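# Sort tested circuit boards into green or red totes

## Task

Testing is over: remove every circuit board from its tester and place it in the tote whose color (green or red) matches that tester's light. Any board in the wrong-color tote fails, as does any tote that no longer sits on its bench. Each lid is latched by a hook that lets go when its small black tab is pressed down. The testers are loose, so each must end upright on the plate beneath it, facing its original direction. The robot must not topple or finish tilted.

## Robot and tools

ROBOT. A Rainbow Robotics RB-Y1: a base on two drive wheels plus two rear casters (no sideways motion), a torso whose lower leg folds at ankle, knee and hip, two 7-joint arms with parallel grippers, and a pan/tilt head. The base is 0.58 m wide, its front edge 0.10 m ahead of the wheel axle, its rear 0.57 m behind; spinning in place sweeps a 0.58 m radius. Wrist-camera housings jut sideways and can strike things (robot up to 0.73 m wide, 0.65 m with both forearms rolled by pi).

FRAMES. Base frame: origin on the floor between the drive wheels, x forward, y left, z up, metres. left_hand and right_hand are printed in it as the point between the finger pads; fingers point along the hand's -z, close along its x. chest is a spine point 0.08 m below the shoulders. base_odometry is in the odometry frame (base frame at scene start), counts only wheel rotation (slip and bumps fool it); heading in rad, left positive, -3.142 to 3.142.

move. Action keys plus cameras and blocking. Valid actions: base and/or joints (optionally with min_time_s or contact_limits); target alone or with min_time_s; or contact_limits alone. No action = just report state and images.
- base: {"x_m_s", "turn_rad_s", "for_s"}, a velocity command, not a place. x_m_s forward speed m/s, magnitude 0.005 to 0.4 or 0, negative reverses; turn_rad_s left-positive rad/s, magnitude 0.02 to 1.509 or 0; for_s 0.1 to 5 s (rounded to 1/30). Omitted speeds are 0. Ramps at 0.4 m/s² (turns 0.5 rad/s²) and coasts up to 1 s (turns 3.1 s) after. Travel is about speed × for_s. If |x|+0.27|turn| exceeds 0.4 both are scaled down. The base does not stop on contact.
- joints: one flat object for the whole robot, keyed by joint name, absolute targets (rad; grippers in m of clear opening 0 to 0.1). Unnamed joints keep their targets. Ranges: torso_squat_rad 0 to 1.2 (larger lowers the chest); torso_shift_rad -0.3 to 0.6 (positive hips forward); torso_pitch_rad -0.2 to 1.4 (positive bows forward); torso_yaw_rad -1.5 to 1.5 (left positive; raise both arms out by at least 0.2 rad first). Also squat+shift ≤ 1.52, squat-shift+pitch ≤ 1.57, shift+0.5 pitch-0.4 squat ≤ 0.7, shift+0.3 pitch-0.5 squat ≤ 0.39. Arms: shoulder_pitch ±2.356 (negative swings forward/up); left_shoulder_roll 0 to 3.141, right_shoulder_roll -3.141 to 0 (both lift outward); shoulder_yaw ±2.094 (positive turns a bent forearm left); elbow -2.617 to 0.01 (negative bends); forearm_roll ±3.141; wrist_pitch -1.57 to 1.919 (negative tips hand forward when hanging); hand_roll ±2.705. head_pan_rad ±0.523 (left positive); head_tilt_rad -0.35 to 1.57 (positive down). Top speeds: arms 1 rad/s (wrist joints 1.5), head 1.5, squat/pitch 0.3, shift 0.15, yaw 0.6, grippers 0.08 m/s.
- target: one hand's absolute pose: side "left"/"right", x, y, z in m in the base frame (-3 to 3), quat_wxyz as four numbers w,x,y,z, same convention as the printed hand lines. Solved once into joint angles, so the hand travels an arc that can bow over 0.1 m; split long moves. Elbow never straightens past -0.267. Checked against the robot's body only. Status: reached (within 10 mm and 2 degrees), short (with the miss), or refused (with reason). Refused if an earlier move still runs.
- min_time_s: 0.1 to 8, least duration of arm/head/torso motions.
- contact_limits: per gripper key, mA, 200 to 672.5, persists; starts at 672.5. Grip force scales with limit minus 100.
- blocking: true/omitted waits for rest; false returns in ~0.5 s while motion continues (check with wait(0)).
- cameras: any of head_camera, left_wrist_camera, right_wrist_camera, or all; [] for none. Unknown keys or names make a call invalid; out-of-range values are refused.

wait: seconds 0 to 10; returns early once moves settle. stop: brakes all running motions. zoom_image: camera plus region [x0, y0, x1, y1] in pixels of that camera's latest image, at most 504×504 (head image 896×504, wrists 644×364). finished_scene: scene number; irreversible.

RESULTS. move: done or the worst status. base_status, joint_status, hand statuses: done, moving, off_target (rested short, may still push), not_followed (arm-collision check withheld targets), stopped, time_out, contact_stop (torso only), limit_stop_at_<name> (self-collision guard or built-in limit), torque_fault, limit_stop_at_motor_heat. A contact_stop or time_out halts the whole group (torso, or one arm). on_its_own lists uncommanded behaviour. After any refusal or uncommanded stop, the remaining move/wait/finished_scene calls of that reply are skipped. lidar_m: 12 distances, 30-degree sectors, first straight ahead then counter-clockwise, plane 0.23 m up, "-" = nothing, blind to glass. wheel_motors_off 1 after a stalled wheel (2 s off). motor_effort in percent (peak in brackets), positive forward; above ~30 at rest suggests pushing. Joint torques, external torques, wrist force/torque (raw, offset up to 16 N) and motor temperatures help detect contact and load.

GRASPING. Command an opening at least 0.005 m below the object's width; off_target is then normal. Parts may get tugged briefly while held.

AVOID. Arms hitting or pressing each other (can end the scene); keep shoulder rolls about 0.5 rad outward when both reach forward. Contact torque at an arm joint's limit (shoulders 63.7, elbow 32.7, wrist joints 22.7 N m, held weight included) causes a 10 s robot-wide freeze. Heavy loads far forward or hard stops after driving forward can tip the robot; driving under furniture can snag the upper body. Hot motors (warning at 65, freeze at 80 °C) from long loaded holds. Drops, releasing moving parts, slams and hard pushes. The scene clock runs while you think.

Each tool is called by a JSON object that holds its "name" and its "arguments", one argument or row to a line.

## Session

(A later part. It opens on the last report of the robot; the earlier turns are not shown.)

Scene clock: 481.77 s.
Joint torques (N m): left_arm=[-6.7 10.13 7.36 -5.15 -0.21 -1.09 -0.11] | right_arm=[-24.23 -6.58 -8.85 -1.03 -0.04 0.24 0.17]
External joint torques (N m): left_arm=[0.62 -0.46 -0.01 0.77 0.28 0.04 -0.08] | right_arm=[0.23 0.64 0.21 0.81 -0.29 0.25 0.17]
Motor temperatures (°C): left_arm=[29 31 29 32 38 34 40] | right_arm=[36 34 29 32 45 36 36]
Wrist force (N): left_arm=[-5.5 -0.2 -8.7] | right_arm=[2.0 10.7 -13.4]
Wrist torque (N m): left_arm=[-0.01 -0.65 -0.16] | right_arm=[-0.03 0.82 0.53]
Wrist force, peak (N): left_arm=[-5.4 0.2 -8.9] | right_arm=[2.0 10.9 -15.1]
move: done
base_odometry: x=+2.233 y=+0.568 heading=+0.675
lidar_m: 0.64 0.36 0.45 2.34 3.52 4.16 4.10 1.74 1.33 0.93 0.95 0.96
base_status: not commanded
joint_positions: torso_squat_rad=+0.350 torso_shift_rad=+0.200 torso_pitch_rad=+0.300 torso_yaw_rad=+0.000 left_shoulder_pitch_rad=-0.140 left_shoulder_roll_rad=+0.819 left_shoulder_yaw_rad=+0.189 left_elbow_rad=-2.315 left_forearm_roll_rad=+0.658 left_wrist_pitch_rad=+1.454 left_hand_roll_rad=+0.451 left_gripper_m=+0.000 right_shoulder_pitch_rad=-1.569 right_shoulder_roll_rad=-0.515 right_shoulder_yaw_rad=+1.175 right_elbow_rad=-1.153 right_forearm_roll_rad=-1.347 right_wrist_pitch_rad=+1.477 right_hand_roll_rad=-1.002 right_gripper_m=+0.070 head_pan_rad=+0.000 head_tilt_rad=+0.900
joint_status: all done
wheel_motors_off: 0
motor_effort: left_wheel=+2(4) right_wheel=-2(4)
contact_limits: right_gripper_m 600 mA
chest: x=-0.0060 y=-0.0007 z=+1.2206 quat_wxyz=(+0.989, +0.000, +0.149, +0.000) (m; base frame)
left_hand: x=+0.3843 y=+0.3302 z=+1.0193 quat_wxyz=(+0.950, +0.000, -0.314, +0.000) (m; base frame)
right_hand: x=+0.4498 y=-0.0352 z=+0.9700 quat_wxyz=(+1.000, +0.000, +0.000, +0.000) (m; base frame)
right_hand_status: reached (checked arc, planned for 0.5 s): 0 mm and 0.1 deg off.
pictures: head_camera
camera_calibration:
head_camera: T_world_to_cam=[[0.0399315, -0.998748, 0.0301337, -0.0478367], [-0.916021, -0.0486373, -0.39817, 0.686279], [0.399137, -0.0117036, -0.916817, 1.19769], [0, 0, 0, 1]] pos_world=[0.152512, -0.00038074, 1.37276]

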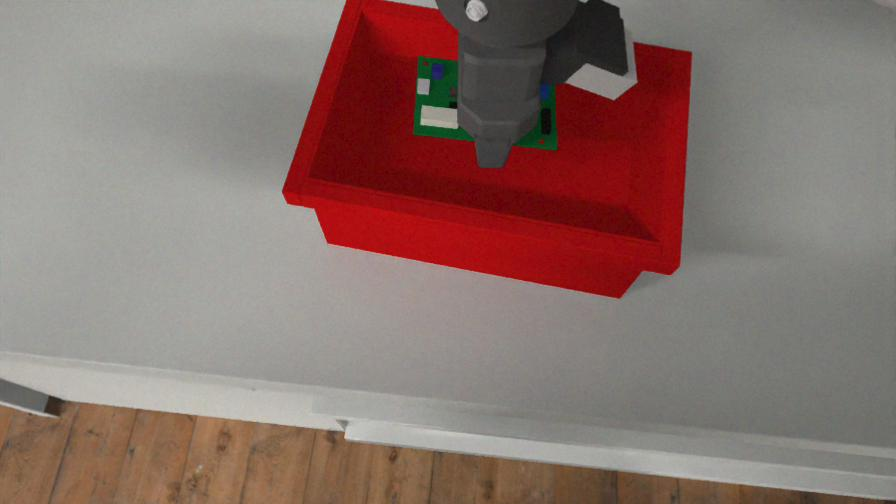

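{"name": "move", "arguments": {
  "target": {"side":"right","x":0.45,"y":0.015,"z":0.94,"quat_wxyz":[1,0,0,0]},
  "cameras": []
}}

{"name": "move", "arguments": {
  "target": {"side":"right","x":0.45,"y":0.015,"z":0.9,"quat_wxyz":[1,0,0,0]},
  "cameras": ["head_camera"]
}}

{"name": "move", "arguments": {
  "target": {"side":"right","x":0.45,"y":0.015,"z":0.885,"quat_wxyz":[1,0,0,0]},
  "cameras": ["head_camera","right_wrist_camera"]
}}

Scene clock: 490.33 s.
Joint torques (N m): left_arm=[-6.83 10.14 7.33 -5.12 -0.2 -1.13 -0.18] | right_arm=[-23.59 -6.46 -6.05 -1.07 0.33 0.08 0.09]
External joint torques (N m): left_arm=[0.49 -0.45 -0.04 0.81 0.29 -0.01 -0.15] | right_arm=[1.11 -0.18 1.26 0.93 0.09 0.09 0.09]
Motor temperatures (°C): left_arm=[29 31 29 32 38 34 40] | right_arm=[36 34 29 32 45 36 36]
Wrist force (N): left_arm=[-5.4 -0.1 -8.6] | right_arm=[2.2 10.8 -13.3]
Wrist torque (N m): left_arm=[-0.02 -0.67 -0.17] | right_arm=[-0.08 0.82 0.51]
Wrist force, peak (N): left_arm=[-5.6 0.2 -8.8] | right_arm=[1.5 11.8 -13.9]
move: done
base_odometry: x=+2.233 y=+0.568 heading=+0.675
lidar_m: 0.63 0.36 0.45 2.34 3.53 4.18 4.10 1.74 1.33 0.94 0.95 0.98
base_status: not commanded
joint_positions: torso_squat_rad=+0.350 torso_shift_rad=+0.200 torso_pitch_rad=+0.300 torso_yaw_rad=+0.000 left_shoulder_pitch_rad=-0.140 left_shoulder_roll_rad=+0.819 left_shoulder_yaw_rad=+0.189 left_elbow_rad=-2.315 left_forearm_roll_rad=+0.658 left_wrist_pitch_rad=+1.454 left_hand_roll_rad=+0.451 left_gripper_m=+0.000 right_shoulder_pitch_rad=-1.596 right_shoulder_roll_rad=-0.294 right_shoulder_yaw_rad=+1.198 right_elbow_rad=-0.878 right_forearm_roll_rad=-1.316 right_wrist_pitch_rad=+1.414 right_hand_roll_rad=-0.955 right_gripper_m=+0.070 head_pan_rad=+0.000 head_tilt_rad=+0.900
joint_status: all done
wheel_motors_off: 0
motor_effort: left_wheel=+3(4) right_wheel=-3(3)
contact_limits: right_gripper_m 600 mA
chest: x=-0.0060 y=-0.0007 z=+1.2206 quat_wxyz=(+0.989, +0.000, +0.149, +0.000) (m; base frame)
left_hand: x=+0.3843 y=+0.3303 z=+1.0193 quat_wxyz=(+0.950, +0.000, -0.314, +0.000) (m; base frame)
right_hand: x=+0.4498 y=+0.0152 z=+0.9401 quat_wxyz=(+1.000, +0.001, -0.001, +0.000) (m; base frame)
right_hand_status: reached (checked arc, planned for 0.6 s): 0 mm and 0.1 deg off.
pictures: none
No camera images: "cameras" was empty.

Scene clock: 491.40 s.
Joint torques (N m): left_arm=[-6.85 9.88 7.37 -5.25 -0.22 -1.02 -0.15] | right_arm=[-22.51 -4.74 -5.46 -1.11 0.17 0.02 0.06]
External joint torques (N m): left_arm=[0.47 -0.71 -0.01 0.67 0.27 0.1 -0.12] | right_arm=[1.91 0.86 0.74 0.94 -0.08 0.04 0.06]
Motor temperatures (°C): left_arm=[29 31 29 32 38 34 40] | right_arm=[36 34 29 32 45 36 36]
Wrist force (N): left_arm=[-5.2 -0.1 -8.6] | right_arm=[2.2 10.6 -13.3]
Wrist torque (N m): left_arm=[-0.01 -0.64 -0.15] | right_arm=[-0.04 0.83 0.53]
Wrist force, peak (N): left_arm=[-5.3 -0.2 -8.9] | right_arm=[2.0 11.2 -14.9]
move: done
base_odometry: x=+2.233 y=+0.568 heading=+0.675
lidar_m: 0.64 0.36 0.45 2.34 3.53 4.17 4.11 1.74 1.34 0.93 0.94 0.96
base_status: not commanded
joint_positions: torso_squat_rad=+0.350 torso_shift_rad=+0.200 torso_pitch_rad=+0.300 torso_yaw_rad=+0.000 left_shoulder_pitch_rad=-0.140 left_shoulder_roll_rad=+0.819 left_shoulder_yaw_rad=+0.189 left_elbow_rad=-2.315 left_forearm_roll_rad=+0.658 left_wrist_pitch_rad=+1.454 left_hand_roll_rad=+0.451 left_gripper_m=+0.000 right_shoulder_pitch_rad=-1.547 right_shoulder_roll_rad=-0.219 right_shoulder_yaw_rad=+1.223 right_elbow_rad=-0.741 right_forearm_roll_rad=-1.289 right_wrist_pitch_rad=+1.328 right_hand_roll_rad=-0.890 right_gripper_m=+0.070 head_pan_rad=+0.000 head_tilt_rad=+0.900
joint_status: all done
wheel_motors_off: 0
motor_effort: left_wheel=+2(4) right_wheel=-2(4)
contact_limits: right_gripper_m 600 mA
chest: x=-0.0060 y=-0.0007 z=+1.2206 quat_wxyz=(+0.989, +0.000, +0.149, +0.000) (m; base frame)
left_hand: x=+0.3843 y=+0.3302 z=+1.0193 quat_wxyz=(+0.950, +0.000, -0.314, +0.000) (m; base frame)
right_hand: x=+0.4497 y=+0.0147 z=+0.9004 quat_wxyz=(+1.000, +0.001, -0.002, +0.000) (m; base frame)
right_hand_status: reached (checked arc, planned for 0.4 s): 1 mm and 0.2 deg off.
pictures: head_camera
camera_calibration:
head_camera: T_world_to_cam=[[0.0399315, -0.998748, 0.0301274, -0.0478331], [-0.916004, -0.0486353, -0.398211, 0.686315], [0.399177, -0.0116957, -0.916799, 1.19769], [0, 0, 0, 1]] pos_world=[0.152488, -0.00038634, 1.37278]

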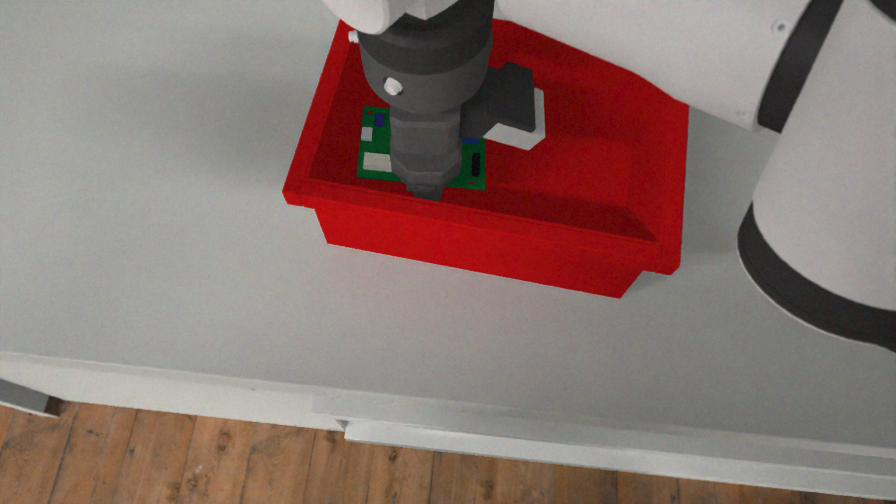

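Scene clock: 492.43 s.
Joint torques (N m): left_arm=[-6.87 9.88 7.11 -5.08 -0.2 -1.1 -0.13] | right_arm=[-22.03 -4.23 -5.15 -1.11 0.14 -0.11 -0.07]
External joint torques (N m): left_arm=[0.45 -0.71 -0.27 0.85 0.29 0.02 -0.1] | right_arm=[2.28 1.08 0.25 0.87 -0.1 -0.09 -0.07]
Motor temperatures (°C): left_arm=[29 31 29 32 38 34 40] | right_arm=[36 34 29 32 45 36 36]
Wrist force (N): left_arm=[-5.5 0.1 -8.8] | right_arm=[2.1 11.2 -13.5]
Wrist torque (N m): left_arm=[-0.04 -0.66 -0.15] | right_arm=[-0.12 0.81 0.53]
Wrist force, peak (N): left_arm=[-5.5 0.1 -8.8] | right_arm=[1.4 12.0 -13.8]
move: done
base_odometry: x=+2.233 y=+0.568 heading=+0.675
lidar_m: 0.64 0.36 0.45 2.33 3.53 4.17 4.10 1.75 1.33 0.93 0.95 0.96
base_status: not commanded
joint_positions: torso_squat_rad=+0.350 torso_shift_rad=+0.200 torso_pitch_rad=+0.300 torso_yaw_rad=+0.000 left_shoulder_pitch_rad=-0.140 left_shoulder_roll_rad=+0.819 left_shoulder_yaw_rad=+0.189 left_elbow_rad=-2.315 left_forearm_roll_rad=+0.658 left_wrist_pitch_rad=+1.454 left_hand_roll_rad=+0.451 left_gripper_m=+0.000 right_shoulder_pitch_rad=-1.536 right_shoulder_roll_rad=-0.170 right_shoulder_yaw_rad=+1.227 right_elbow_rad=-0.642 right_forearm_roll_rad=-1.287 right_wrist_pitch_rad=+1.294 right_hand_roll_rad=-0.840 right_gripper_m=+0.070 head_pan_rad=+0.000 head_tilt_rad=+0.900
joint_status: all done
wheel_motors_off: 0
motor_effort: left_wheel=+3(4) right_wheel=-3(3)
contact_limits: right_gripper_m 600 mA
chest: x=-0.0060 y=-0.0007 z=+1.2206 quat_wxyz=(+0.989, +0.000, +0.149, +0.000) (m; base frame)
left_hand: x=+0.3843 y=+0.3303 z=+1.0193 quat_wxyz=(+0.950, +0.000, -0.314, +0.000) (m; base frame)
right_hand: x=+0.4501 y=+0.0150 z=+0.8852 quat_wxyz=(+1.000, +0.000, -0.001, +0.000) (m; base frame)
right_hand_status: reached (checked arc, planned for 0.4 s): 0 mm and 0.1 deg off.
pictures: head_camera, right_wrist_camera
camera_calibration:
head_camera: T_world_to_cam=[[0.0399457, -0.998748, 0.0301207, -0.0478259], [-0.916011, -0.0486455, -0.398192, 0.6863], [0.399159, -0.0116848, -0.916807, 1.19769], [0, 0, 0, 1]] pos_world=[0.152501, -0.000385832, 1.37277]
right_wrist_camera: T_world_to_cam=[[-0.999624, 0.0203782, -0.0183311, 0.468272], [0.0101047, 0.89565, 0.444645, -0.378343], [0.0254794, 0.444293, -0.895519, 0.846314], [0, 0, 0, 1]] pos_world=[0.450356, -0.0466914, 0.934703]

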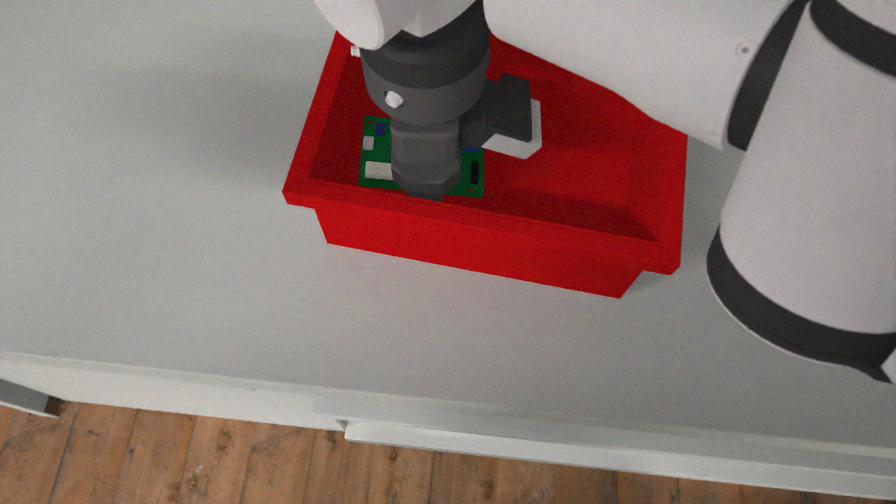

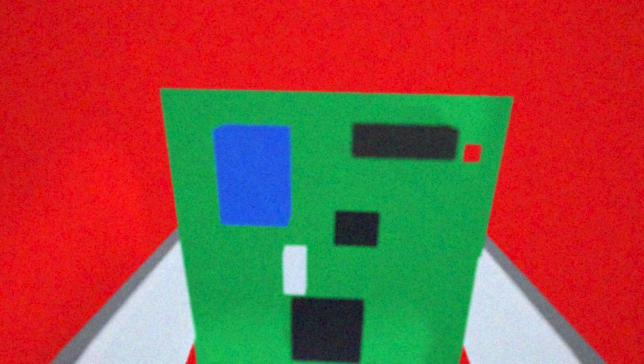

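{"name": "move", "arguments": {
  "target": {"side":"right","x":0.45,"y":0.015,"z":0.87,"quat_wxyz":[1,0,0,0]},
  "cameras": []
}}

{"name": "move", "arguments": {
  "target": {"side":"right","x":0.45,"y":0.015,"z":0.86,"quat_wxyz":[1,0,0,0]},
  "cameras": ["head_camera","right_wrist_camera"]
}}

Scene clock: 497.83 s.
Joint torques (N m): left_arm=[-6.87 9.94 7.27 -5.13 -0.22 -1.08 -0.13] | right_arm=[-21.82 -3.45 -4.04 -1.12 0.05 -0.06 0.15]
External joint torques (N m): left_arm=[0.45 -0.65 -0.11 0.79 0.27 0.05 -0.1] | right_arm=[2.3 1.53 0.47 0.79 -0.19 -0.04 0.15]
Motor temperatures (°C): left_arm=[29 31 29 32 38 34 40] | right_arm=[36 34 29 32 45 36 36]
Wrist force (N): left_arm=[-5.1 -0.1 -8.3] | right_arm=[2.2 11.1 -13.4]
Wrist torque (N m): left_arm=[-0.02 -0.61 -0.15] | right_arm=[-0.09 0.84 0.51]
Wrist force, peak (N): left_arm=[-5.7 -0.1 -8.8] | right_arm=[1.6 11.8 -13.9]
move: done
base_odometry: x=+2.233 y=+0.568 heading=+0.675
lidar_m: 0.64 0.36 0.46 2.34 3.52 4.17 4.10 1.75 1.32 0.93 0.95 0.97
base_status: not commanded
joint_positions: torso_squat_rad=+0.350 torso_shift_rad=+0.200 torso_pitch_rad=+0.300 torso_yaw_rad=+0.000 left_shoulder_pitch_rad=-0.140 left_shoulder_roll_rad=+0.819 left_shoulder_yaw_rad=+0.189 left_elbow_rad=-2.315 left_forearm_roll_rad=+0.658 left_wrist_pitch_rad=+1.454 left_hand_roll_rad=+0.451 left_gripper_m=+0.000 right_shoulder_pitch_rad=-1.526 right_shoulder_roll_rad=-0.116 right_shoulder_yaw_rad=+1.228 right_elbow_rad=-0.534 right_forearm_roll_rad=-1.287 right_wrist_pitch_rad=+1.254 right_hand_roll_rad=-0.786 right_gripper_m=+0.070 head_pan_rad=+0.000 head_tilt_rad=+0.900
joint_status: all done
wheel_motors_off: 0
motor_effort: left_wheel=+1(4) right_wheel=-2(3)
contact_limits: right_gripper_m 600 mA
chest: x=-0.0060 y=-0.0007 z=+1.2206 quat_wxyz=(+0.989, +0.000, +0.149, +0.000) (m; base frame)
left_hand: x=+0.3843 y=+0.3302 z=+1.0193 quat_wxyz=(+0.950, +0.000, -0.314, +0.000) (m; base frame)
right_hand: x=+0.4500 y=+0.0149 z=+0.8702 quat_wxyz=(+1.000, +0.000, -0.001, +0.000) (m; base frame)
right_hand_status: reached (checked arc, planned for 0.4 s): 0 mm and 0.1 deg off.
pictures: none
No camera images: "cameras" was empty.

Scene clock: 498.80 s.
Joint torques (N m): left_arm=[-6.94 9.95 7.7 -5.28 -0.29 -1.09 -0.14] | right_arm=[-21.8 -3.54 -3.7 -1.18 0.14 -0.15 0.08]
External joint torques (N m): left_arm=[0.38 -0.64 0.33 0.65 0.2 0.03 -0.11] | right_arm=[2.16 1.21 0.26 0.66 -0.11 -0.12 0.08]
Motor temperatures (°C): left_arm=[29 31 29 32 38 34 40] | right_arm=[36 34 29 32 45 36 36]
Wrist force (N): left_arm=[-5.4 0.1 -8.7] | right_arm=[2.3 11.2 -13.8]
Wrist torque (N m): left_arm=[-0.04 -0.64 -0.16] | right_arm=[-0.14 0.83 0.51]
Wrist force, peak (N): left_arm=[-5.6 0.2 -8.7] | right_arm=[1.6 11.8 -13.9]
move: done
base_odometry: x=+2.233 y=+0.568 heading=+0.675
lidar_m: 0.63 0.36 0.45 2.33 3.53 4.17 4.10 1.75 1.33 0.93 0.95 0.97
base_status: not commanded
joint_positions: torso_squat_rad=+0.350 torso_shift_rad=+0.200 torso_pitch_rad=+0.300 torso_yaw_rad=+0.000 left_shoulder_pitch_rad=-0.140 left_shoulder_roll_rad=+0.819 left_shoulder_yaw_rad=+0.189 left_elbow_rad=-2.315 left_forearm_roll_rad=+0.658 left_wrist_pitch_rad=+1.454 left_hand_roll_rad=+0.451 left_gripper_m=+0.000 right_shoulder_pitch_rad=-1.518 right_shoulder_roll_rad=-0.084 right_shoulder_yaw_rad=+1.229 right_elbow_rad=-0.469 right_forearm_roll_rad=-1.286 right_wrist_pitch_rad=+1.226 right_hand_roll_rad=-0.754 right_gripper_m=+0.070 head_pan_rad=+0.000 head_tilt_rad=+0.900
joint_status: all done
wheel_motors_off: 0
motor_effort: left_wheel=+3(3) right_wheel=-2(3)
contact_limits: right_gripper_m 600 mA
chest: x=-0.0060 y=-0.0007 z=+1.2206 quat_wxyz=(+0.989, +0.000, +0.149, +0.000) (m; base frame)
left_hand: x=+0.3843 y=+0.3302 z=+1.0193 quat_wxyz=(+0.950, +0.000, -0.314, +0.000) (m; base frame)
right_hand: x=+0.4495 y=+0.0145 z=+0.8607 quat_wxyz=(+1.000, +0.001, -0.003, +0.000) (m; base frame)
right_hand_status: reached (checked arc, planned for 0.3 s): 1 mm and 0.3 deg off.
pictures: head_camera, right_wrist_camera
camera_calibration:
head_camera: T_world_to_cam=[[0.0399343, -0.998748, 0.0301218, -0.0478288], [-0.916017, -0.0486352, -0.398179, 0.686289], [0.399146, -0.0116911, -0.916813, 1.19769], [0, 0, 0, 1]] pos_world=[0.152509, -0.000388742, 1.37277]
right_wrist_camera: T_world_to_cam=[[-0.99954, 0.020396, -0.0224483, 0.470818], [0.00825548, 0.895137, 0.445714, -0.36708], [0.0291851, 0.445324, -0.894894, 0.822377], [0, 0, 0, 1]] pos_world=[0.449631, -0.04724, 0.910122]

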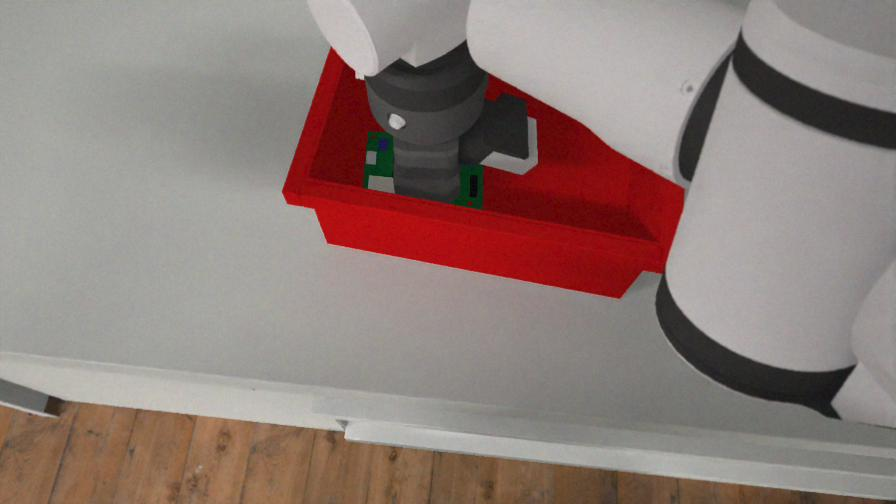

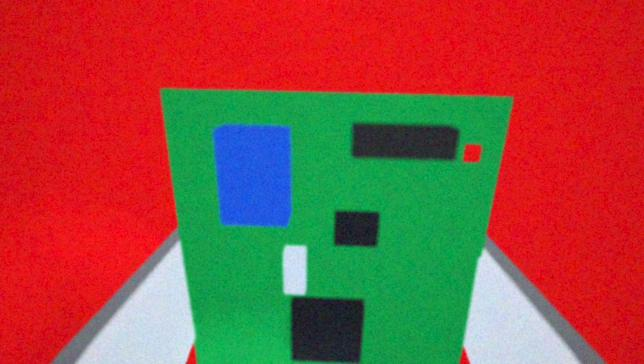

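{"name": "move", "arguments": {
  "target": {"side":"right","x":0.45,"y":0.015,"z":0.851,"quat_wxyz":[1,0,0,0]},
  "cameras": ["head_camera","right_wrist_camera"]
}}

Scene clock: 505.50 s.
Joint torques (N m): left_arm=[-6.96 10.21 7.45 -5.22 -0.24 -1.13 -0.13] | right_arm=[-1.54 2.88 0.7 -0.33 0.23 -5.87 -0.27]
External joint torques (N m): left_arm=[0.4 -0.39 0.08 0.7 0.26 0 -0.1] | right_arm=[22.28 7.5 3.45 1.32 -0.02 -5.79 -0.28]
Motor temperatures (°C): left_arm=[29 31 29 32 38 34 40] | right_arm=[36 34 29 32 45 36 36]
Wrist force (N): left_arm=[-5.4 0.1 -8.4] | right_arm=[-5.1 -2.4 59.3]
Wrist torque (N m): left_arm=[-0.03 -0.65 -0.18] | right_arm=[-0.45 3.87 1.03]
Wrist force, peak (N): left_arm=[-5.5 -0.1 -8.8] | right_arm=[-3.3 -8.2 63.6]
move: done
base_odometry: x=+2.233 y=+0.568 heading=+0.675
lidar_m: 0.65 0.36 0.46 2.34 3.53 4.17 4.10 1.74 1.33 0.93 0.95 0.97
base_status: not commanded
joint_positions: torso_squat_rad=+0.350 torso_shift_rad=+0.199 torso_pitch_rad=+0.298 torso_yaw_rad=+0.000 left_shoulder_pitch_rad=-0.140 left_shoulder_roll_rad=+0.819 left_shoulder_yaw_rad=+0.189 left_elbow_rad=-2.315 left_forearm_roll_rad=+0.658 left_wrist_pitch_rad=+1.454 left_hand_roll_rad=+0.451 left_gripper_m=+0.000 right_shoulder_pitch_rad=-1.529 right_shoulder_roll_rad=-0.016 right_shoulder_yaw_rad=+1.217 right_elbow_rad=-0.324 right_forearm_roll_rad=-1.297 right_wrist_pitch_rad=+1.190 right_hand_roll_rad=-0.677 right_gripper_m=+0.070 head_pan_rad=+0.000 head_tilt_rad=+0.900
joint_status: all done
wheel_motors_off: 0
motor_effort: left_wheel=+4(4) right_wheel=+1(3)
contact_limits: right_gripper_m 600 mA
chest: x=-0.0073 y=-0.0009 z=+1.2209 quat_wxyz=(+0.989, +0.001, +0.148, +0.000) (m; base frame)
left_hand: x=+0.3836 y=+0.3301 z=+1.0205 quat_wxyz=(+0.949, +0.000, -0.315, +0.000) (m; base frame)
right_hand: x=+0.4512 y=+0.0147 z=+0.8550 quat_wxyz=(+1.000, +0.002, -0.007, +0.000) (m; base frame)
right_hand_status: reached (checked arc, planned for 0.4 s): 4 mm and 0.9 deg off.
pictures: head_camera, right_wrist_camera
camera_calibration:
head_camera: T_world_to_cam=[[0.0397114, -0.998758, 0.030096, -0.047877], [-0.915115, -0.0484473, -0.400272, 0.687768], [0.401233, -0.0116459, -0.915902, 1.19736], [0, 0, 0, 1]] pos_world=[0.150867, -0.000552705, 1.3734]
right_wrist_camera: T_world_to_cam=[[-0.999297, 0.0206142, -0.0313037, 0.479778], [0.00442015, 0.894161, 0.447723, -0.364699], [0.03722, 0.44727, -0.893624, 0.812361], [0, 0, 0, 1]] pos_world=[0.450816, -0.0471358, 0.904248]

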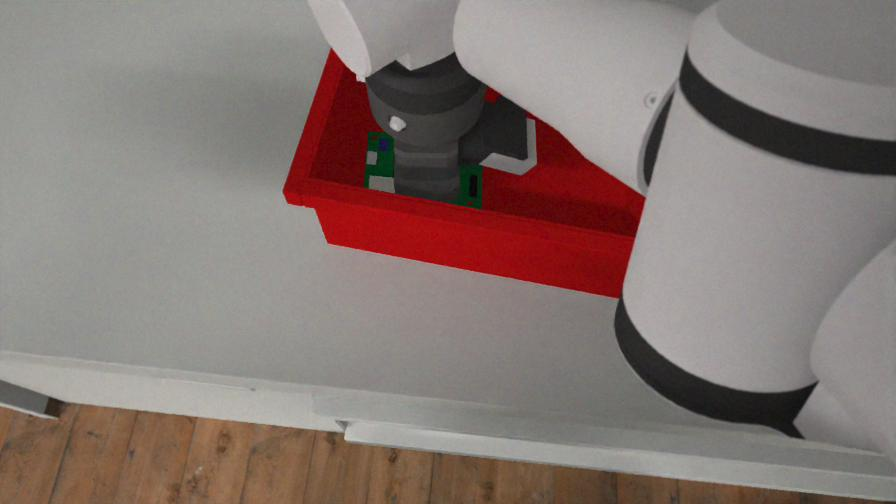

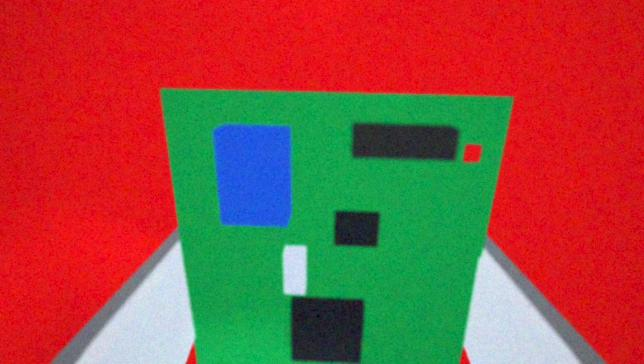

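{"name": "move", "arguments": {
  "target": {"side":"right","x":0.45,"y":0.015,"z":0.858,"quat_wxyz":[1,0,0,0]},
  "cameras": []
}}

{"name": "move", "arguments": {
  "joints": {"right_gripper_m":0.09},
  "cameras": ["right_wrist_camera"]
}}

{"name": "move", "arguments": {
  "target": {"side":"right","x":0.45,"y":0.015,"z":0.93,"quat_wxyz":[1,0,0,0]},
  "cameras": ["right_wrist_camera"]
}}

{"name": "move", "arguments": {
  "target": {"side":"right","x":0.45,"y":-0.03,"z":1.09,"quat_wxyz":[1,0,0,0]},
  "cameras": ["head_camera"]
}}

{"name": "move", "arguments": {
  "target": {"side":"right","x":0.42,"y":-0.22,"z":1.12,"quat_wxyz":[1,0,0,0]},
  "cameras": []
}}

{"name": "move", "arguments": {
  "joints": {"torso_shift_rad":0,"torso_pitch_rad":0},
  "base": {"x_m_s":-0.39,"for_s":1.9},
  "cameras": []
}}

Scene clock: 517.40 s.
Joint torques (N m): left_arm=[-6.71 9.88 7.3 -5.12 -0.21 -1.15 -0.07] | right_arm=[-19.87 -2.17 -2.47 -0.89 -0.03 -0.47 0]
External joint torques (N m): left_arm=[0.61 -0.71 -0.07 0.8 0.28 -0.03 -0.04] | right_arm=[3.96 2.51 0.12 0.75 -0.26 -0.5 0]
Motor temperatures (°C): left_arm=[29 31 29 32 38 34 40] | right_arm=[36 34 29 31 45 36 36]
Wrist force (N): left_arm=[-5.3 0.0 -8.7] | right_arm=[2.4 10.4 -10.4]
Wrist torque (N m): left_arm=[-0.02 -0.61 -0.17] | right_arm=[-0.12 0.96 0.56]
Wrist force, peak (N): left_arm=[-5.3 -0.3 -9.1] | right_arm=[-4.6 -1.2 58.1]
move: done
base_odometry: x=+2.233 y=+0.568 heading=+0.675
lidar_m: 0.64 0.36 0.46 2.34 3.53 4.17 4.11 1.75 1.33 0.93 0.95 0.97
base_status: not commanded
joint_positions: torso_squat_rad=+0.350 torso_shift_rad=+0.200 torso_pitch_rad=+0.300 torso_yaw_rad=+0.000 left_shoulder_pitch_rad=-0.140 left_shoulder_roll_rad=+0.819 left_shoulder_yaw_rad=+0.189 left_elbow_rad=-2.315 left_forearm_roll_rad=+0.658 left_wrist_pitch_rad=+1.454 left_hand_roll_rad=+0.451 left_gripper_m=+0.000 right_shoulder_pitch_rad=-1.539 right_shoulder_roll_rad=-0.008 right_shoulder_yaw_rad=+1.210 right_elbow_rad=-0.303 right_forearm_roll_rad=-1.305 right_wrist_pitch_rad=+1.204 right_hand_roll_rad=-0.663 right_gripper_m=+0.070 head_pan_rad=+0.000 head_tilt_rad=+0.900
joint_status: all done
wheel_motors_off: 0
motor_effort: left_wheel=+2(5) right_wheel=-3(5)
contact_limits: right_gripper_m 600 mA
chest: x=-0.0061 y=-0.0008 z=+1.2206 quat_wxyz=(+0.989, +0.000, +0.149, +0.000) (m; base frame)
left_hand: x=+0.3843 y=+0.3302 z=+1.0194 quat_wxyz=(+0.950, +0.000, -0.314, +0.000) (m; base frame)
right_hand: x=+0.4507 y=+0.0150 z=+0.8572 quat_wxyz=(+1.000, +0.001, -0.001, +0.000) (m; base frame)
right_hand_status: reached (checked arc, planned for 0.2 s): 1 mm and 0.1 deg off.
pictures: none
No camera images: "cameras" was empty.

Scene clock: 518.10 s.
Joint torques (N m): left_arm=[-7.01 9.89 7.32 -5.28 -0.18 -1.11 -0.16] | right_arm=[-19.83 -2.65 -2.24 -0.84 0.03 -0.22 -0.1]
External joint torques (N m): left_arm=[0.31 -0.7 -0.05 0.65 0.31 0.01 -0.13] | right_arm=[4 2.03 0.34 0.8 -0.21 -0.19 -0.1]
Motor temperatures (°C): left_arm=[29 31 29 32 38 34 40] | right_arm=[36 34 29 31 45 36 36]
Wrist force (N): left_arm=[-5.5 -0.1 -8.6] | right_arm=[2.5 10.6 -8.4]
Wrist torque (N m): left_arm=[0.00 -0.67 -0.16] | right_arm=[-0.05 1.02 0.52]
Wrist force, peak (N): left_arm=[-5.4 -0.1 -8.9] | right_arm=[2.4 10.9 -12.8]
move: done
base_odometry: x=+2.233 y=+0.568 heading=+0.675
lidar_m: 0.63 0.36 0.46 2.34 3.52 4.17 4.10 1.75 1.33 0.94 0.94 0.97
base_status: not commanded
joint_positions: torso_squat_rad=+0.350 torso_shift_rad=+0.200 torso_pitch_rad=+0.300 torso_yaw_rad=+0.000 left_shoulder_pitch_rad=-0.140 left_shoulder_roll_rad=+0.819 left_shoulder_yaw_rad=+0.189 left_elbow_rad=-2.315 left_forearm_roll_rad=+0.658 left_wrist_pitch_rad=+1.454 left_hand_roll_rad=+0.451 left_gripper_m=+0.000 right_shoulder_pitch_rad=-1.539 right_shoulder_roll_rad=-0.008 right_shoulder_yaw_rad=+1.210 right_elbow_rad=-0.303 right_forearm_roll_rad=-1.305 right_wrist_pitch_rad=+1.204 right_hand_roll_rad=-0.663 right_gripper_m=+0.090 head_pan_rad=+0.000 head_tilt_rad=+0.900
joint_status: all done
wheel_motors_off: 0
motor_effort: left_wheel=+1(3) right_wheel=-2(4)
contact_limits: right_gripper_m 600 mA
chest: x=-0.0061 y=-0.0008 z=+1.2206 quat_wxyz=(+0.989, +0.000, +0.149, +0.000) (m; base frame)
left_hand: x=+0.3843 y=+0.3302 z=+1.0194 quat_wxyz=(+0.950, +0.000, -0.314, +0.000) (m; base frame)
right_hand: x=+0.4507 y=+0.0150 z=+0.8572 quat_wxyz=(+1.000, +0.001, -0.001, +0.000) (m; base frame)
pictures: right_wrist_camera
camera_calibration:
right_wrist_camera: T_world_to_cam=[[-0.999624, 0.0202174, -0.0185137, 0.468545], [0.00985444, 0.895217, 0.445521, -0.366615], [0.025581, 0.445172, -0.89508, 0.820773], [0, 0, 0, 1]] pos_world=[0.450986, -0.0466571, 0.906666]

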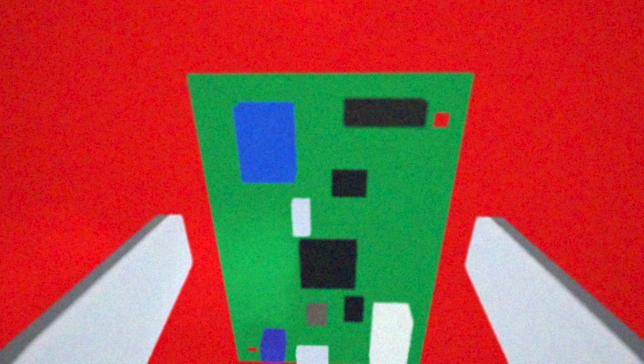

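Scene clock: 519.47 s.
Joint torques (N m): left_arm=[-7.01 9.98 7.19 -5.2 -0.29 -1.06 -0.17] | right_arm=[-22.9 -4.82 -7.26 -2.03 -0.07 -0.19 0.22]
External joint torques (N m): left_arm=[0.31 -0.61 -0.18 0.72 0.2 0.07 -0.13] | right_arm=[1.77 1.29 -0.36 0.05 -0.3 -0.2 0.22]
Motor temperatures (°C): left_arm=[29 31 29 32 38 34 40] | right_arm=[36 34 29 31 45 36 36]
Wrist force (N): left_arm=[-5.5 -0.2 -8.6] | right_arm=[2.3 10.9 -13.0]
Wrist torque (N m): left_arm=[0.00 -0.67 -0.16] | right_arm=[-0.08 0.86 0.53]
Wrist force, peak (N): left_arm=[-5.5 -0.1 -8.9] | right_arm=[1.5 11.7 -13.6]
move: done
base_odometry: x=+2.233 y=+0.568 heading=+0.675
lidar_m: 0.63 0.36 0.45 2.34 3.54 4.16 4.10 1.75 1.33 0.93 0.96 0.97
base_status: not commanded
joint_positions: torso_squat_rad=+0.350 torso_shift_rad=+0.200 torso_pitch_rad=+0.300 torso_yaw_rad=+0.000 left_shoulder_pitch_rad=-0.140 left_shoulder_roll_rad=+0.819 left_shoulder_yaw_rad=+0.189 left_elbow_rad=-2.315 left_forearm_roll_rad=+0.658 left_wrist_pitch_rad=+1.454 left_hand_roll_rad=+0.451 left_gripper_m=+0.000 right_shoulder_pitch_rad=-1.584 right_shoulder_roll_rad=-0.266 right_shoulder_yaw_rad=+1.195 right_elbow_rad=-0.825 right_forearm_roll_rad=-1.306 right_wrist_pitch_rad=+1.403 right_hand_roll_rad=-0.926 right_gripper_m=+0.090 head_pan_rad=+0.000 head_tilt_rad=+0.900
joint_status: all done
wheel_motors_off: 0
motor_effort: left_wheel=+1(3) right_wheel=-2(4)
contact_limits: right_gripper_m 600 mA
chest: x=-0.0061 y=-0.0007 z=+1.2206 quat_wxyz=(+0.989, +0.000, +0.149, +0.000) (m; base frame)
left_hand: x=+0.3843 y=+0.3302 z=+1.0194 quat_wxyz=(+0.950, +0.000, -0.314, +0.000) (m; base frame)
right_hand: x=+0.4496 y=+0.0150 z=+0.9302 quat_wxyz=(+1.000, -0.001, +0.003, +0.000) (m; base frame)
right_hand_status: reached (checked arc, planned for 0.9 s): 0 mm and 0.4 deg off.
pictures: right_wrist_camera
camera_calibration:
right_wrist_camera: T_world_to_cam=[[-0.999758, 0.0195244, -0.0101075, 0.461068], [0.0130456, 0.896874, 0.442093, -0.397321], [0.0176968, 0.441854, -0.896912, 0.891393], [0, 0, 0, 1]] pos_world=[0.450365, -0.0465211, 0.979814]

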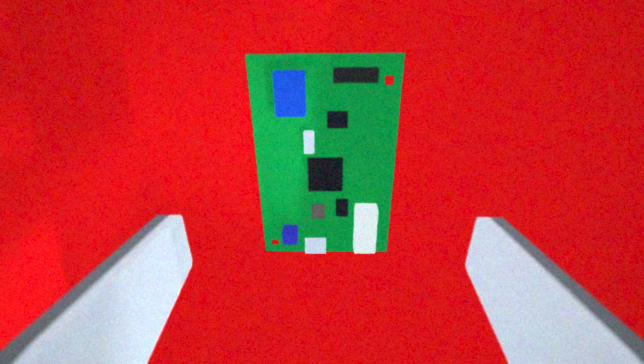

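Scene clock: 520.57 s.
Joint torques (N m): left_arm=[-6.9 9.99 7.32 -5.22 -0.26 -1.17 -0.15] | right_arm=[-21.16 -6.24 -8.48 -1.02 0.03 -0.25 -0.09]
External joint torques (N m): left_arm=[0.42 -0.6 -0.05 0.7 0.23 -0.05 -0.12] | right_arm=[3.63 1.87 0.94 0.12 -0.21 -0.24 -0.09]
Motor temperatures (°C): left_arm=[29 31 29 32 38 34 40] | right_arm=[36 34 29 31 45 36 36]
Wrist force (N): left_arm=[-5.3 -0.1 -8.5] | right_arm=[2.1 10.8 -13.2]
Wrist torque (N m): left_arm=[-0.02 -0.64 -0.16] | right_arm=[-0.04 0.84 0.52]
Wrist force, peak (N): left_arm=[-5.6 -0.1 -8.8] | right_arm=[2.2 11.1 -15.1]
move: done
base_odometry: x=+2.233 y=+0.568 heading=+0.675
lidar_m: 0.64 0.37 0.45 2.34 3.53 4.16 4.10 1.75 1.32 0.94 0.95 0.97
base_status: not commanded
joint_positions: torso_squat_rad=+0.350 torso_shift_rad=+0.200 torso_pitch_rad=+0.300 torso_yaw_rad=+0.000 left_shoulder_pitch_rad=-0.140 left_shoulder_roll_rad=+0.819 left_shoulder_yaw_rad=+0.189 left_elbow_rad=-2.315 left_forearm_roll_rad=+0.658 left_wrist_pitch_rad=+1.454 left_hand_roll_rad=+0.451 left_gripper_m=+0.000 right_shoulder_pitch_rad=-1.756 right_shoulder_roll_rad=-0.581 right_shoulder_yaw_rad=+1.053 right_elbow_rad=-1.206 right_forearm_roll_rad=-1.468 right_wrist_pitch_rad=+1.707 right_hand_roll_rad=-1.040 right_gripper_m=+0.090 head_pan_rad=+0.000 head_tilt_rad=+0.900
joint_status: all done
wheel_motors_off: 0
motor_effort: left_wheel=+3(4) right_wheel=-2(4)
contact_limits: right_gripper_m 600 mA
chest: x=-0.0060 y=-0.0007 z=+1.2206 quat_wxyz=(+0.989, +0.000, +0.149, +0.000) (m; base frame)
left_hand: x=+0.3843 y=+0.3302 z=+1.0194 quat_wxyz=(+0.950, +0.000, -0.314, +0.000) (m; base frame)
right_hand: x=+0.4503 y=-0.0300 z=+1.0903 quat_wxyz=(+1.000, +0.000, +0.000, +0.000) (m; base frame)
right_hand_status: reached (checked arc, planned for 0.7 s): 0 mm and 0.0 deg off.
pictures: head_camera
camera_calibration:
head_camera: T_world_to_cam=[[0.0399089, -0.998749, 0.0301283, -0.0478383], [-0.915989, -0.0486154, -0.398247, 0.68635], [0.399213, -0.0117036, -0.916783, 1.19767], [0, 0, 0, 1]] pos_world=[0.152471, -0.000394264, 1.37278]

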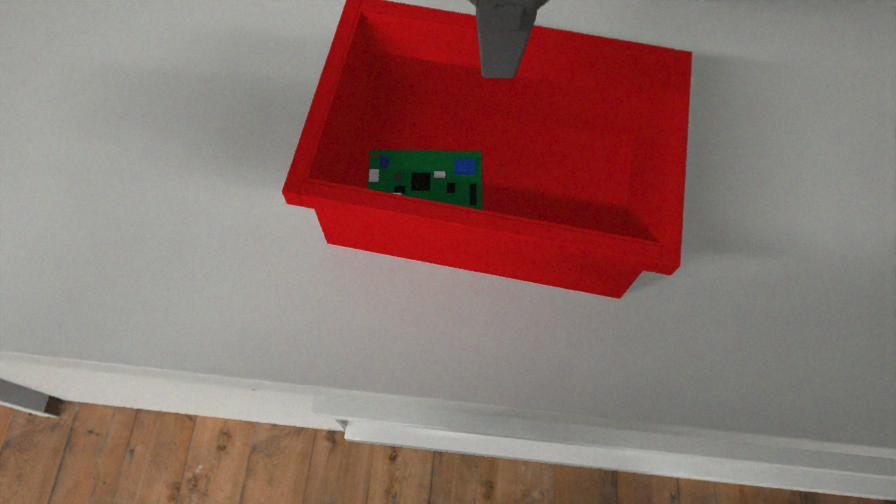

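Scene clock: 522.13 s.
Joint torques (N m): left_arm=[-6.81 9.81 7.32 -5.21 -0.22 -1.19 -0.14] | right_arm=[-17.91 -7.89 -10.97 -0.25 -0.17 -0.13 0.09]
External joint torques (N m): left_arm=[0.51 -0.78 -0.06 0.71 0.27 -0.07 -0.1] | right_arm=[2.16 1.83 -0.28 -0.34 -0.42 -0.13 0.09]
Motor temperatures (°C): left_arm=[29 31 29 32 38 34 40] | right_arm=[36 34 29 31 45 36 36]
Wrist force (N): left_arm=[-5.6 0.0 -8.7] | right_arm=[2.5 11.0 -13.5]
Wrist torque (N m): left_arm=[-0.02 -0.65 -0.15] | right_arm=[-0.08 0.86 0.55]
Wrist force, peak (N): left_arm=[-5.7 0.2 -8.8] | right_arm=[2.2 11.6 -13.8]
move: done
base_odometry: x=+2.233 y=+0.568 heading=+0.675
lidar_m: 0.63 0.36 0.45 2.34 3.53 4.15 4.11 1.74 1.32 0.93 0.95 0.97
base_status: not commanded
joint_positions: torso_squat_rad=+0.350 torso_shift_rad=+0.200 torso_pitch_rad=+0.300 torso_yaw_rad=+0.000 left_shoulder_pitch_rad=-0.140 left_shoulder_roll_rad=+0.819 left_shoulder_yaw_rad=+0.189 left_elbow_rad=-2.315 left_forearm_roll_rad=+0.658 left_wrist_pitch_rad=+1.454 left_hand_roll_rad=+0.451 left_gripper_m=+0.000 right_shoulder_pitch_rad=-1.539 right_shoulder_roll_rad=-1.187 right_shoulder_yaw_rad=+0.932 right_elbow_rad=-1.654 right_forearm_roll_rad=-1.609 right_wrist_pitch_rad=+1.732 right_hand_roll_rad=-0.876 right_gripper_m=+0.090 head_pan_rad=+0.000 head_tilt_rad=+0.900
joint_status: all done
wheel_motors_off: 0
motor_effort: left_wheel=+2(4) right_wheel=-1(3)
contact_limits: right_gripper_m 600 mA
chest: x=-0.0060 y=-0.0007 z=+1.2206 quat_wxyz=(+0.989, +0.000, +0.149, +0.000) (m; base frame)
left_hand: x=+0.3843 y=+0.3302 z=+1.0193 quat_wxyz=(+0.950, +0.000, -0.314, +0.000) (m; base frame)
right_hand: x=+0.4201 y=-0.2201 z=+1.1204 quat_wxyz=(+1.000, -0.001, +0.000, +0.000) (m; base frame)
right_hand_status: reached (checked arc, planned for 0.9 s): 0 mm and 0.1 deg off.
pictures: none
No camera images: "cameras" was empty.

Scene clock: 525.50 s.
Joint torques (N m): left_arm=[-10.04 9.92 7.18 -4.02 -0.34 -1.34 -0.09] | right_arm=[-17.72 -6.03 -10.01 1.52 0.23 -0.49 0.13]
External joint torques (N m): left_arm=[0.91 -0.86 -0.08 0.66 0.34 0.14 -0.05] | right_arm=[2.06 1.36 0.17 -0.24 -0.47 -0.08 0.11]
Motor temperatures (°C): left_arm=[29 31 29 32 38 34 40] | right_arm=[36 34 29 31 45 36 36]
Wrist force (N): left_arm=[-6.6 0.1 -7.2] | right_arm=[0.3 10.9 -12.8]
Wrist torque (N m): left_arm=[-0.03 -0.70 -0.15] | right_arm=[-0.06 0.72 0.52]
Wrist force, peak (N): left_arm=[-5.1 0.1 -9.4] | right_arm=[3.0 11.2 -13.9]
move: done
base_odometry: x=+1.655 y=+0.105 heading=+0.674
lidar_m: 1.06 1.10 1.59 3.35 3.58 3.43 3.36 1.68 1.28 1.25 1.32 1.31
base_status: done (sent for 1.9 of 1.9 s)
joint_positions: torso_squat_rad=+0.350 torso_shift_rad=+0.000 torso_pitch_rad=+0.000 torso_yaw_rad=+0.000 left_shoulder_pitch_rad=-0.140 left_shoulder_roll_rad=+0.819 left_shoulder_yaw_rad=+0.189 left_elbow_rad=-2.315 left_forearm_roll_rad=+0.658 left_wrist_pitch_rad=+1.454 left_hand_roll_rad=+0.451 left_gripper_m=+0.000 right_shoulder_pitch_rad=-1.539 right_shoulder_roll_rad=-1.187 right_shoulder_yaw_rad=+0.932 right_elbow_rad=-1.654 right_forearm_roll_rad=-1.609 right_wrist_pitch_rad=+1.732 right_hand_roll_rad=-0.876 right_gripper_m=+0.090 head_pan_rad=+0.000 head_tilt_rad=+0.900
joint_status: all done
wheel_motors_off: 0
motor_effort: left_wheel=+0(26) right_wheel=+2(27)
contact_limits: right_gripper_m 600 mA
chest: x=-0.2281 y=-0.0007 z=+1.2475 quat_wxyz=(+1.000, +0.000, +0.000, +0.000) (m; base frame)
left_hand: x=+0.2044 y=+0.3301 z=+1.1706 quat_wxyz=(+0.892, +0.000, -0.452, +0.000) (m; base frame)
right_hand: x=+0.2086 y=-0.2202 z=+1.2777 quat_wxyz=(+0.989, -0.001, -0.150, -0.001) (m; base frame)
pictures: none
No camera images: "cameras" was empty.

{"name": "move", "arguments": {
  "base": {"turn_rad_s":1.2,"for_s":2.0},
  "cameras": []
}}

{"name": "move", "arguments": {
  "base": {"x_m_s":0.39,"for_s":4.95},
  "joints": {"head_tilt_rad":0.6},
  "cameras": ["head_camera"]
}}

Scene clock: 536.63 s.
Joint torques (N m): left_arm=[-10.11 10.03 7.26 -4.03 -0.4 -1.52 -0.24] | right_arm=[-17.77 -6.08 -9.98 1.35 0.29 -0.54 0.12]
External joint torques (N m): left_arm=[0.83 -0.75 0 0.64 0.28 -0.04 -0.19] | right_arm=[2 1.31 0.2 -0.41 -0.4 -0.14 0.1]
Motor temperatures (°C): left_arm=[29 31 29 32 38 34 40] | right_arm=[36 34 29 31 45 36 36]
Wrist force (N): left_arm=[-6.6 0.0 -7.2] | right_arm=[0.3 10.9 -13.0]
Wrist torque (N m): left_arm=[-0.01 -0.69 -0.16] | right_arm=[-0.07 0.72 0.53]
Wrist force, peak (N): left_arm=[-7.0 -0.1 -7.4] | right_arm=[0.3 11.2 -13.3]
move: done
base_odometry: x=+1.655 y=+0.105 heading=+2.674
lidar_m: 3.47 3.48 3.36 1.86 1.32 1.24 1.27 1.32 1.18 1.08 1.58 3.16
base_status: done (sent for 2 of 2 s)
joint_positions: torso_squat_rad=+0.350 torso_shift_rad=+0.000 torso_pitch_rad=+0.000 torso_yaw_rad=+0.000 left_shoulder_pitch_rad=-0.140 left_shoulder_roll_rad=+0.819 left_shoulder_yaw_rad=+0.189 left_elbow_rad=-2.315 left_forearm_roll_rad=+0.658 left_wrist_pitch_rad=+1.454 left_hand_roll_rad=+0.451 left_gripper_m=+0.000 right_shoulder_pitch_rad=-1.539 right_shoulder_roll_rad=-1.187 right_shoulder_yaw_rad=+0.932 right_elbow_rad=-1.654 right_forearm_roll_rad=-1.609 right_wrist_pitch_rad=+1.732 right_hand_roll_rad=-0.876 right_gripper_m=+0.090 head_pan_rad=+0.000 head_tilt_rad=+0.900
joint_status: not commanded
wheel_motors_off: 0
motor_effort: left_wheel=+0(27) right_wheel=+3(27)
contact_limits: right_gripper_m 600 mA
chest: x=-0.2281 y=-0.0008 z=+1.2475 quat_wxyz=(+1.000, +0.000, +0.000, +0.000) (m; base frame)
left_hand: x=+0.2044 y=+0.3301 z=+1.1706 quat_wxyz=(+0.892, +0.000, -0.452, +0.000) (m; base frame)
right_hand: x=+0.2086 y=-0.2202 z=+1.2777 quat_wxyz=(+0.989, -0.001, -0.150, +0.000) (m; base frame)
pictures: none
No camera images: "cameras" was empty.

Scene clock: 542.93 s.
Joint torques (N m): left_arm=[-10.12 10.03 7.15 -4.12 -0.37 -1.43 -0.18] | right_arm=[-17.6 -6.32 -9.86 1.45 0.28 -0.47 0.1]
External joint torques (N m): left_arm=[0.82 -0.75 -0.11 0.56 0.31 0.06 -0.13] | right_arm=[2.17 1.07 0.32 -0.31 -0.42 -0.06 0.09]
Motor temperatures (°C): left_arm=[29 31 29 32 38 34 40] | right_arm=[36 34 29 31 45 36 36]
Wrist force (N): left_arm=[-6.5 0.0 -7.2] | right_arm=[0.1 10.9 -12.8]
Wrist torque (N m): left_arm=[-0.02 -0.68 -0.16] | right_arm=[-0.08 0.71 0.54]
Wrist force, peak (N): left_arm=[-7.0 0.0 -7.5] | right_arm=[0.7 11.3 -13.3]
move: done
base_odometry: x=-0.075 y=+0.978 heading=+2.674
lidar_m: 1.71 2.25 2.40 2.57 3.12 2.97 3.04 2.09 1.95 2.01 1.75 1.66
base_status: done (sent for 4.97 of 4.97 s)
joint_positions: torso_squat_rad=+0.350 torso_shift_rad=+0.000 torso_pitch_rad=+0.000 torso_yaw_rad=+0.000 left_shoulder_pitch_rad=-0.140 left_shoulder_roll_rad=+0.819 left_shoulder_yaw_rad=+0.189 left_elbow_rad=-2.315 left_forearm_roll_rad=+0.658 left_wrist_pitch_rad=+1.454 left_hand_roll_rad=+0.451 left_gripper_m=+0.000 right_shoulder_pitch_rad=-1.539 right_shoulder_roll_rad=-1.187 right_shoulder_yaw_rad=+0.932 right_elbow_rad=-1.654 right_forearm_roll_rad=-1.609 right_wrist_pitch_rad=+1.732 right_hand_roll_rad=-0.876 right_gripper_m=+0.090 head_pan_rad=+0.000 head_tilt_rad=+0.600
joint_status: all done
wheel_motors_off: 0
motor_effort: left_wheel=+0(30) right_wheel=-4(29)
contact_limits: right_gripper_m 600 mA
chest: x=-0.2280 y=-0.0008 z=+1.2475 quat_wxyz=(+1.000, +0.000, +0.000, +0.000) (m; base frame)
left_hand: x=+0.2045 y=+0.3301 z=+1.1705 quat_wxyz=(+0.892, +0.000, -0.452, +0.000) (m; base frame)
right_hand: x=+0.2087 y=-0.2202 z=+1.2776 quat_wxyz=(+0.989, -0.001, -0.150, +0.000) (m; base frame)
pictures: head_camera
camera_calibration:
head_camera: T_world_to_cam=[[0.0154721, -0.998761, 0.0472884, -0.0678332], [-0.531378, -0.0482758, -0.845758, 1.17369], [0.846993, -0.0120423, -0.531467, 0.882759], [0, 0, 0, 1]] pos_world=[-0.122966, -0.000457582, 1.46503]

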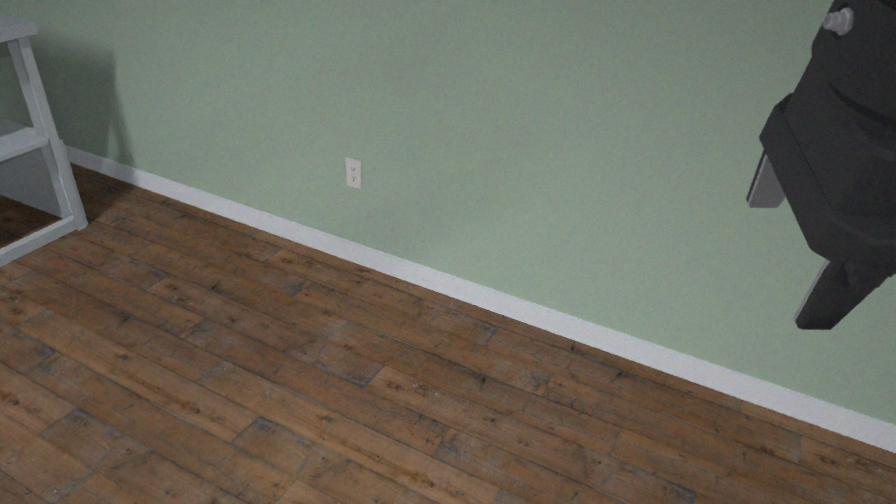

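{"name": "move", "arguments": {
  "base": {"turn_rad_s":1.2,"for_s":1.383},
  "cameras": []
}}

{"name": "move", "arguments": {
  "base": {"x_m_s":0.39,"for_s":3.79},
  "cameras": []
}}

{"name": "move", "arguments": {
  "base": {"turn_rad_s":0.3,"for_s":0.467},
  "cameras": ["head_camera"]
}}

Scene clock: 554.63 s.
Joint torques (N m): left_arm=[-10.23 10.3 7.22 -4.04 -0.43 -1.45 -0.17] | right_arm=[-17.64 -6.2 -9.82 1.45 0.34 -0.45 0.12]
External joint torques (N m): left_arm=[0.72 -0.48 -0.04 0.63 0.25 0.04 -0.13] | right_arm=[2.14 1.2 0.36 -0.31 -0.36 -0.05 0.1]
Motor temperatures (°C): left_arm=[29 31 29 32 38 34 40] | right_arm=[36 34 29 31 45 36 36]
Wrist force (N): left_arm=[-6.5 0.1 -7.2] | right_arm=[0.3 11.0 -12.9]
Wrist torque (N m): left_arm=[-0.02 -0.67 -0.15] | right_arm=[-0.08 0.72 0.53]
Wrist force, peak (N): left_arm=[-6.9 -0.3 -7.5] | right_arm=[0.4 11.2 -13.2]
move: done
base_odometry: x=-0.075 y=+0.978 heading=-2.675
lidar_m: 2.40 2.41 3.16 2.96 2.99 2.10 1.95 2.01 1.80 1.66 1.68 2.05
base_status: done (sent for 1.37 of 1.37 s)
joint_positions: torso_squat_rad=+0.350 torso_shift_rad=+0.000 torso_pitch_rad=+0.000 torso_yaw_rad=+0.000 left_shoulder_pitch_rad=-0.140 left_shoulder_roll_rad=+0.819 left_shoulder_yaw_rad=+0.189 left_elbow_rad=-2.315 left_forearm_roll_rad=+0.658 left_wrist_pitch_rad=+1.454 left_hand_roll_rad=+0.451 left_gripper_m=+0.000 right_shoulder_pitch_rad=-1.539 right_shoulder_roll_rad=-1.187 right_shoulder_yaw_rad=+0.932 right_elbow_rad=-1.654 right_forearm_roll_rad=-1.609 right_wrist_pitch_rad=+1.732 right_hand_roll_rad=-0.876 right_gripper_m=+0.090 head_pan_rad=+0.000 head_tilt_rad=+0.600
joint_status: not commanded
wheel_motors_off: 0
motor_effort: left_wheel=+1(29) right_wheel=+4(26)
contact_limits: right_gripper_m 600 mA
chest: x=-0.2280 y=-0.0008 z=+1.2475 quat_wxyz=(+1.000, +0.000, +0.000, +0.000) (m; base frame)
left_hand: x=+0.2044 y=+0.3301 z=+1.1706 quat_wxyz=(+0.892, +0.000, -0.452, +0.000) (m; base frame)
right_hand: x=+0.2087 y=-0.2202 z=+1.2776 quat_wxyz=(+0.989, -0.001, -0.150, +0.000) (m; base frame)
pictures: none
No camera images: "cameras" was empty.

Scene clock: 559.77 s.
Joint torques (N m): left_arm=[-10.2 10.32 7.25 -4.05 -0.43 -1.45 -0.13] | right_arm=[-17.7 -5.88 -9.93 1.54 0.22 -0.4 0.12]
External joint torques (N m): left_arm=[0.74 -0.46 -0.01 0.63 0.24 0.03 -0.09] | right_arm=[2.08 1.52 0.25 -0.22 -0.48 0 0.1]
Motor temperatures (°C): left_arm=[29 31 29 32 38 34 40] | right_arm=[36 34 29 31 45 36 36]
Wrist force (N): left_arm=[-6.6 -0.1 -7.3] | right_arm=[0.3 11.3 -12.7]
Wrist torque (N m): left_arm=[-0.01 -0.67 -0.17] | right_arm=[-0.11 0.72 0.51]
Wrist force, peak (N): left_arm=[-6.7 0.0 -7.6] | right_arm=[0.8 10.9 -13.5]
move: done
base_odometry: x=-1.398 y=+0.311 heading=-2.675
lidar_m: 1.04 0.95 1.14 2.45 3.22 3.74 3.42 2.46 1.57 1.42 1.43 1.37
base_status: done (sent for 3.8 of 3.8 s)
joint_positions: torso_squat_rad=+0.350 torso_shift_rad=+0.000 torso_pitch_rad=+0.000 torso_yaw_rad=+0.000 left_shoulder_pitch_rad=-0.140 left_shoulder_roll_rad=+0.819 left_shoulder_yaw_rad=+0.189 left_elbow_rad=-2.315 left_forearm_roll_rad=+0.658 left_wrist_pitch_rad=+1.454 left_hand_roll_rad=+0.451 left_gripper_m=+0.000 right_shoulder_pitch_rad=-1.539 right_shoulder_roll_rad=-1.187 right_shoulder_yaw_rad=+0.932 right_elbow_rad=-1.654 right_forearm_roll_rad=-1.609 right_wrist_pitch_rad=+1.732 right_hand_roll_rad=-0.876 right_gripper_m=+0.090 head_pan_rad=+0.000 head_tilt_rad=+0.600
joint_status: not commanded
wheel_motors_off: 0
motor_effort: left_wheel=+0(31) right_wheel=-4(27)
contact_limits: right_gripper_m 600 mA
chest: x=-0.2280 y=-0.0008 z=+1.2475 quat_wxyz=(+1.000, +0.000, +0.000, +0.000) (m; base frame)
left_hand: x=+0.2045 y=+0.3301 z=+1.1705 quat_wxyz=(+0.892, +0.000, -0.452, +0.000) (m; base frame)
right_hand: x=+0.2087 y=-0.2202 z=+1.2776 quat_wxyz=(+0.989, -0.001, -0.150, +0.000) (m; base frame)
pictures: none
No camera images: "cameras" was empty.

Scene clock: 561.00 s.
Joint torques (N m): left_arm=[-10.32 10.02 7 -4.06 -0.48 -1.45 -0.12] | right_arm=[-17.81 -6.23 -10.03 1.39 0.32 -0.5 0.09]
External joint torques (N m): left_arm=[0.63 -0.76 -0.26 0.61 0.2 0.04 -0.07] | right_arm=[1.96 1.16 0.15 -0.37 -0.38 -0.1 0.07]
Motor temperatures (°C): left_arm=[29 31 29 32 38 34 40] | right_arm=[36 34 29 31 45 36 36]
Wrist force (N): left_arm=[-6.7 -0.1 -7.3] | right_arm=[0.2 10.8 -13.1]
Wrist torque (N m): left_arm=[-0.02 -0.68 -0.16] | right_arm=[-0.06 0.72 0.52]
Wrist force, peak (N): left_arm=[-7.0 0.0 -7.4] | right_arm=[0.2 11.1 -13.2]
move: done
base_odometry: x=-1.398 y=+0.311 heading=-2.567
lidar_m: 0.95 0.97 1.45 3.21 3.29 3.59 3.39 2.17 1.51 1.43 1.45 1.36
base_status: done (sent for 0.47 of 0.47 s)
joint_positions: torso_squat_rad=+0.350 torso_shift_rad=+0.000 torso_pitch_rad=+0.000 torso_yaw_rad=+0.000 left_shoulder_pitch_rad=-0.140 left_shoulder_roll_rad=+0.819 left_shoulder_yaw_rad=+0.189 left_elbow_rad=-2.315 left_forearm_roll_rad=+0.658 left_wrist_pitch_rad=+1.454 left_hand_roll_rad=+0.451 left_gripper_m=+0.000 right_shoulder_pitch_rad=-1.539 right_shoulder_roll_rad=-1.187 right_shoulder_yaw_rad=+0.932 right_elbow_rad=-1.654 right_forearm_roll_rad=-1.609 right_wrist_pitch_rad=+1.732 right_hand_roll_rad=-0.876 right_gripper_m=+0.090 head_pan_rad=+0.000 head_tilt_rad=+0.600
joint_status: not commanded
wheel_motors_off: 0
motor_effort: left_wheel=-5(29) right_wheel=-1(26)
contact_limits: right_gripper_m 600 mA
chest: x=-0.2280 y=-0.0008 z=+1.2475 quat_wxyz=(+1.000, +0.000, +0.000, +0.000) (m; base frame)
left_hand: x=+0.2044 y=+0.3301 z=+1.1706 quat_wxyz=(+0.892, +0.000, -0.452, +0.000) (m; base frame)
right_hand: x=+0.2087 y=-0.2202 z=+1.2776 quat_wxyz=(+0.989, -0.001, -0.150, +0.000) (m; base frame)
pictures: head_camera
camera_calibration:
head_camera: T_world_to_cam=[[0.0154835, -0.998762, 0.0472681, -0.0678169], [-0.531365, -0.0482649, -0.845767, 1.1737], [0.847002, -0.0120212, -0.531455, 0.882752], [0, 0, 0, 1]] pos_world=[-0.122977, -0.000472548, 1.46503]

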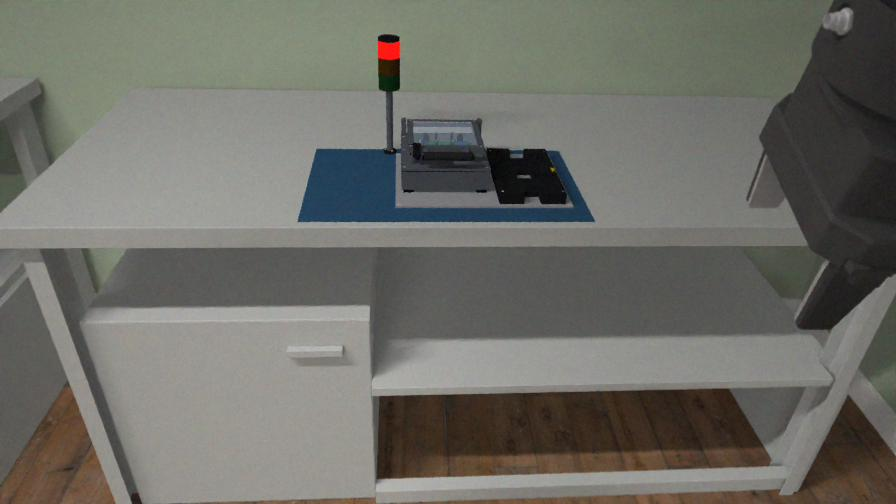

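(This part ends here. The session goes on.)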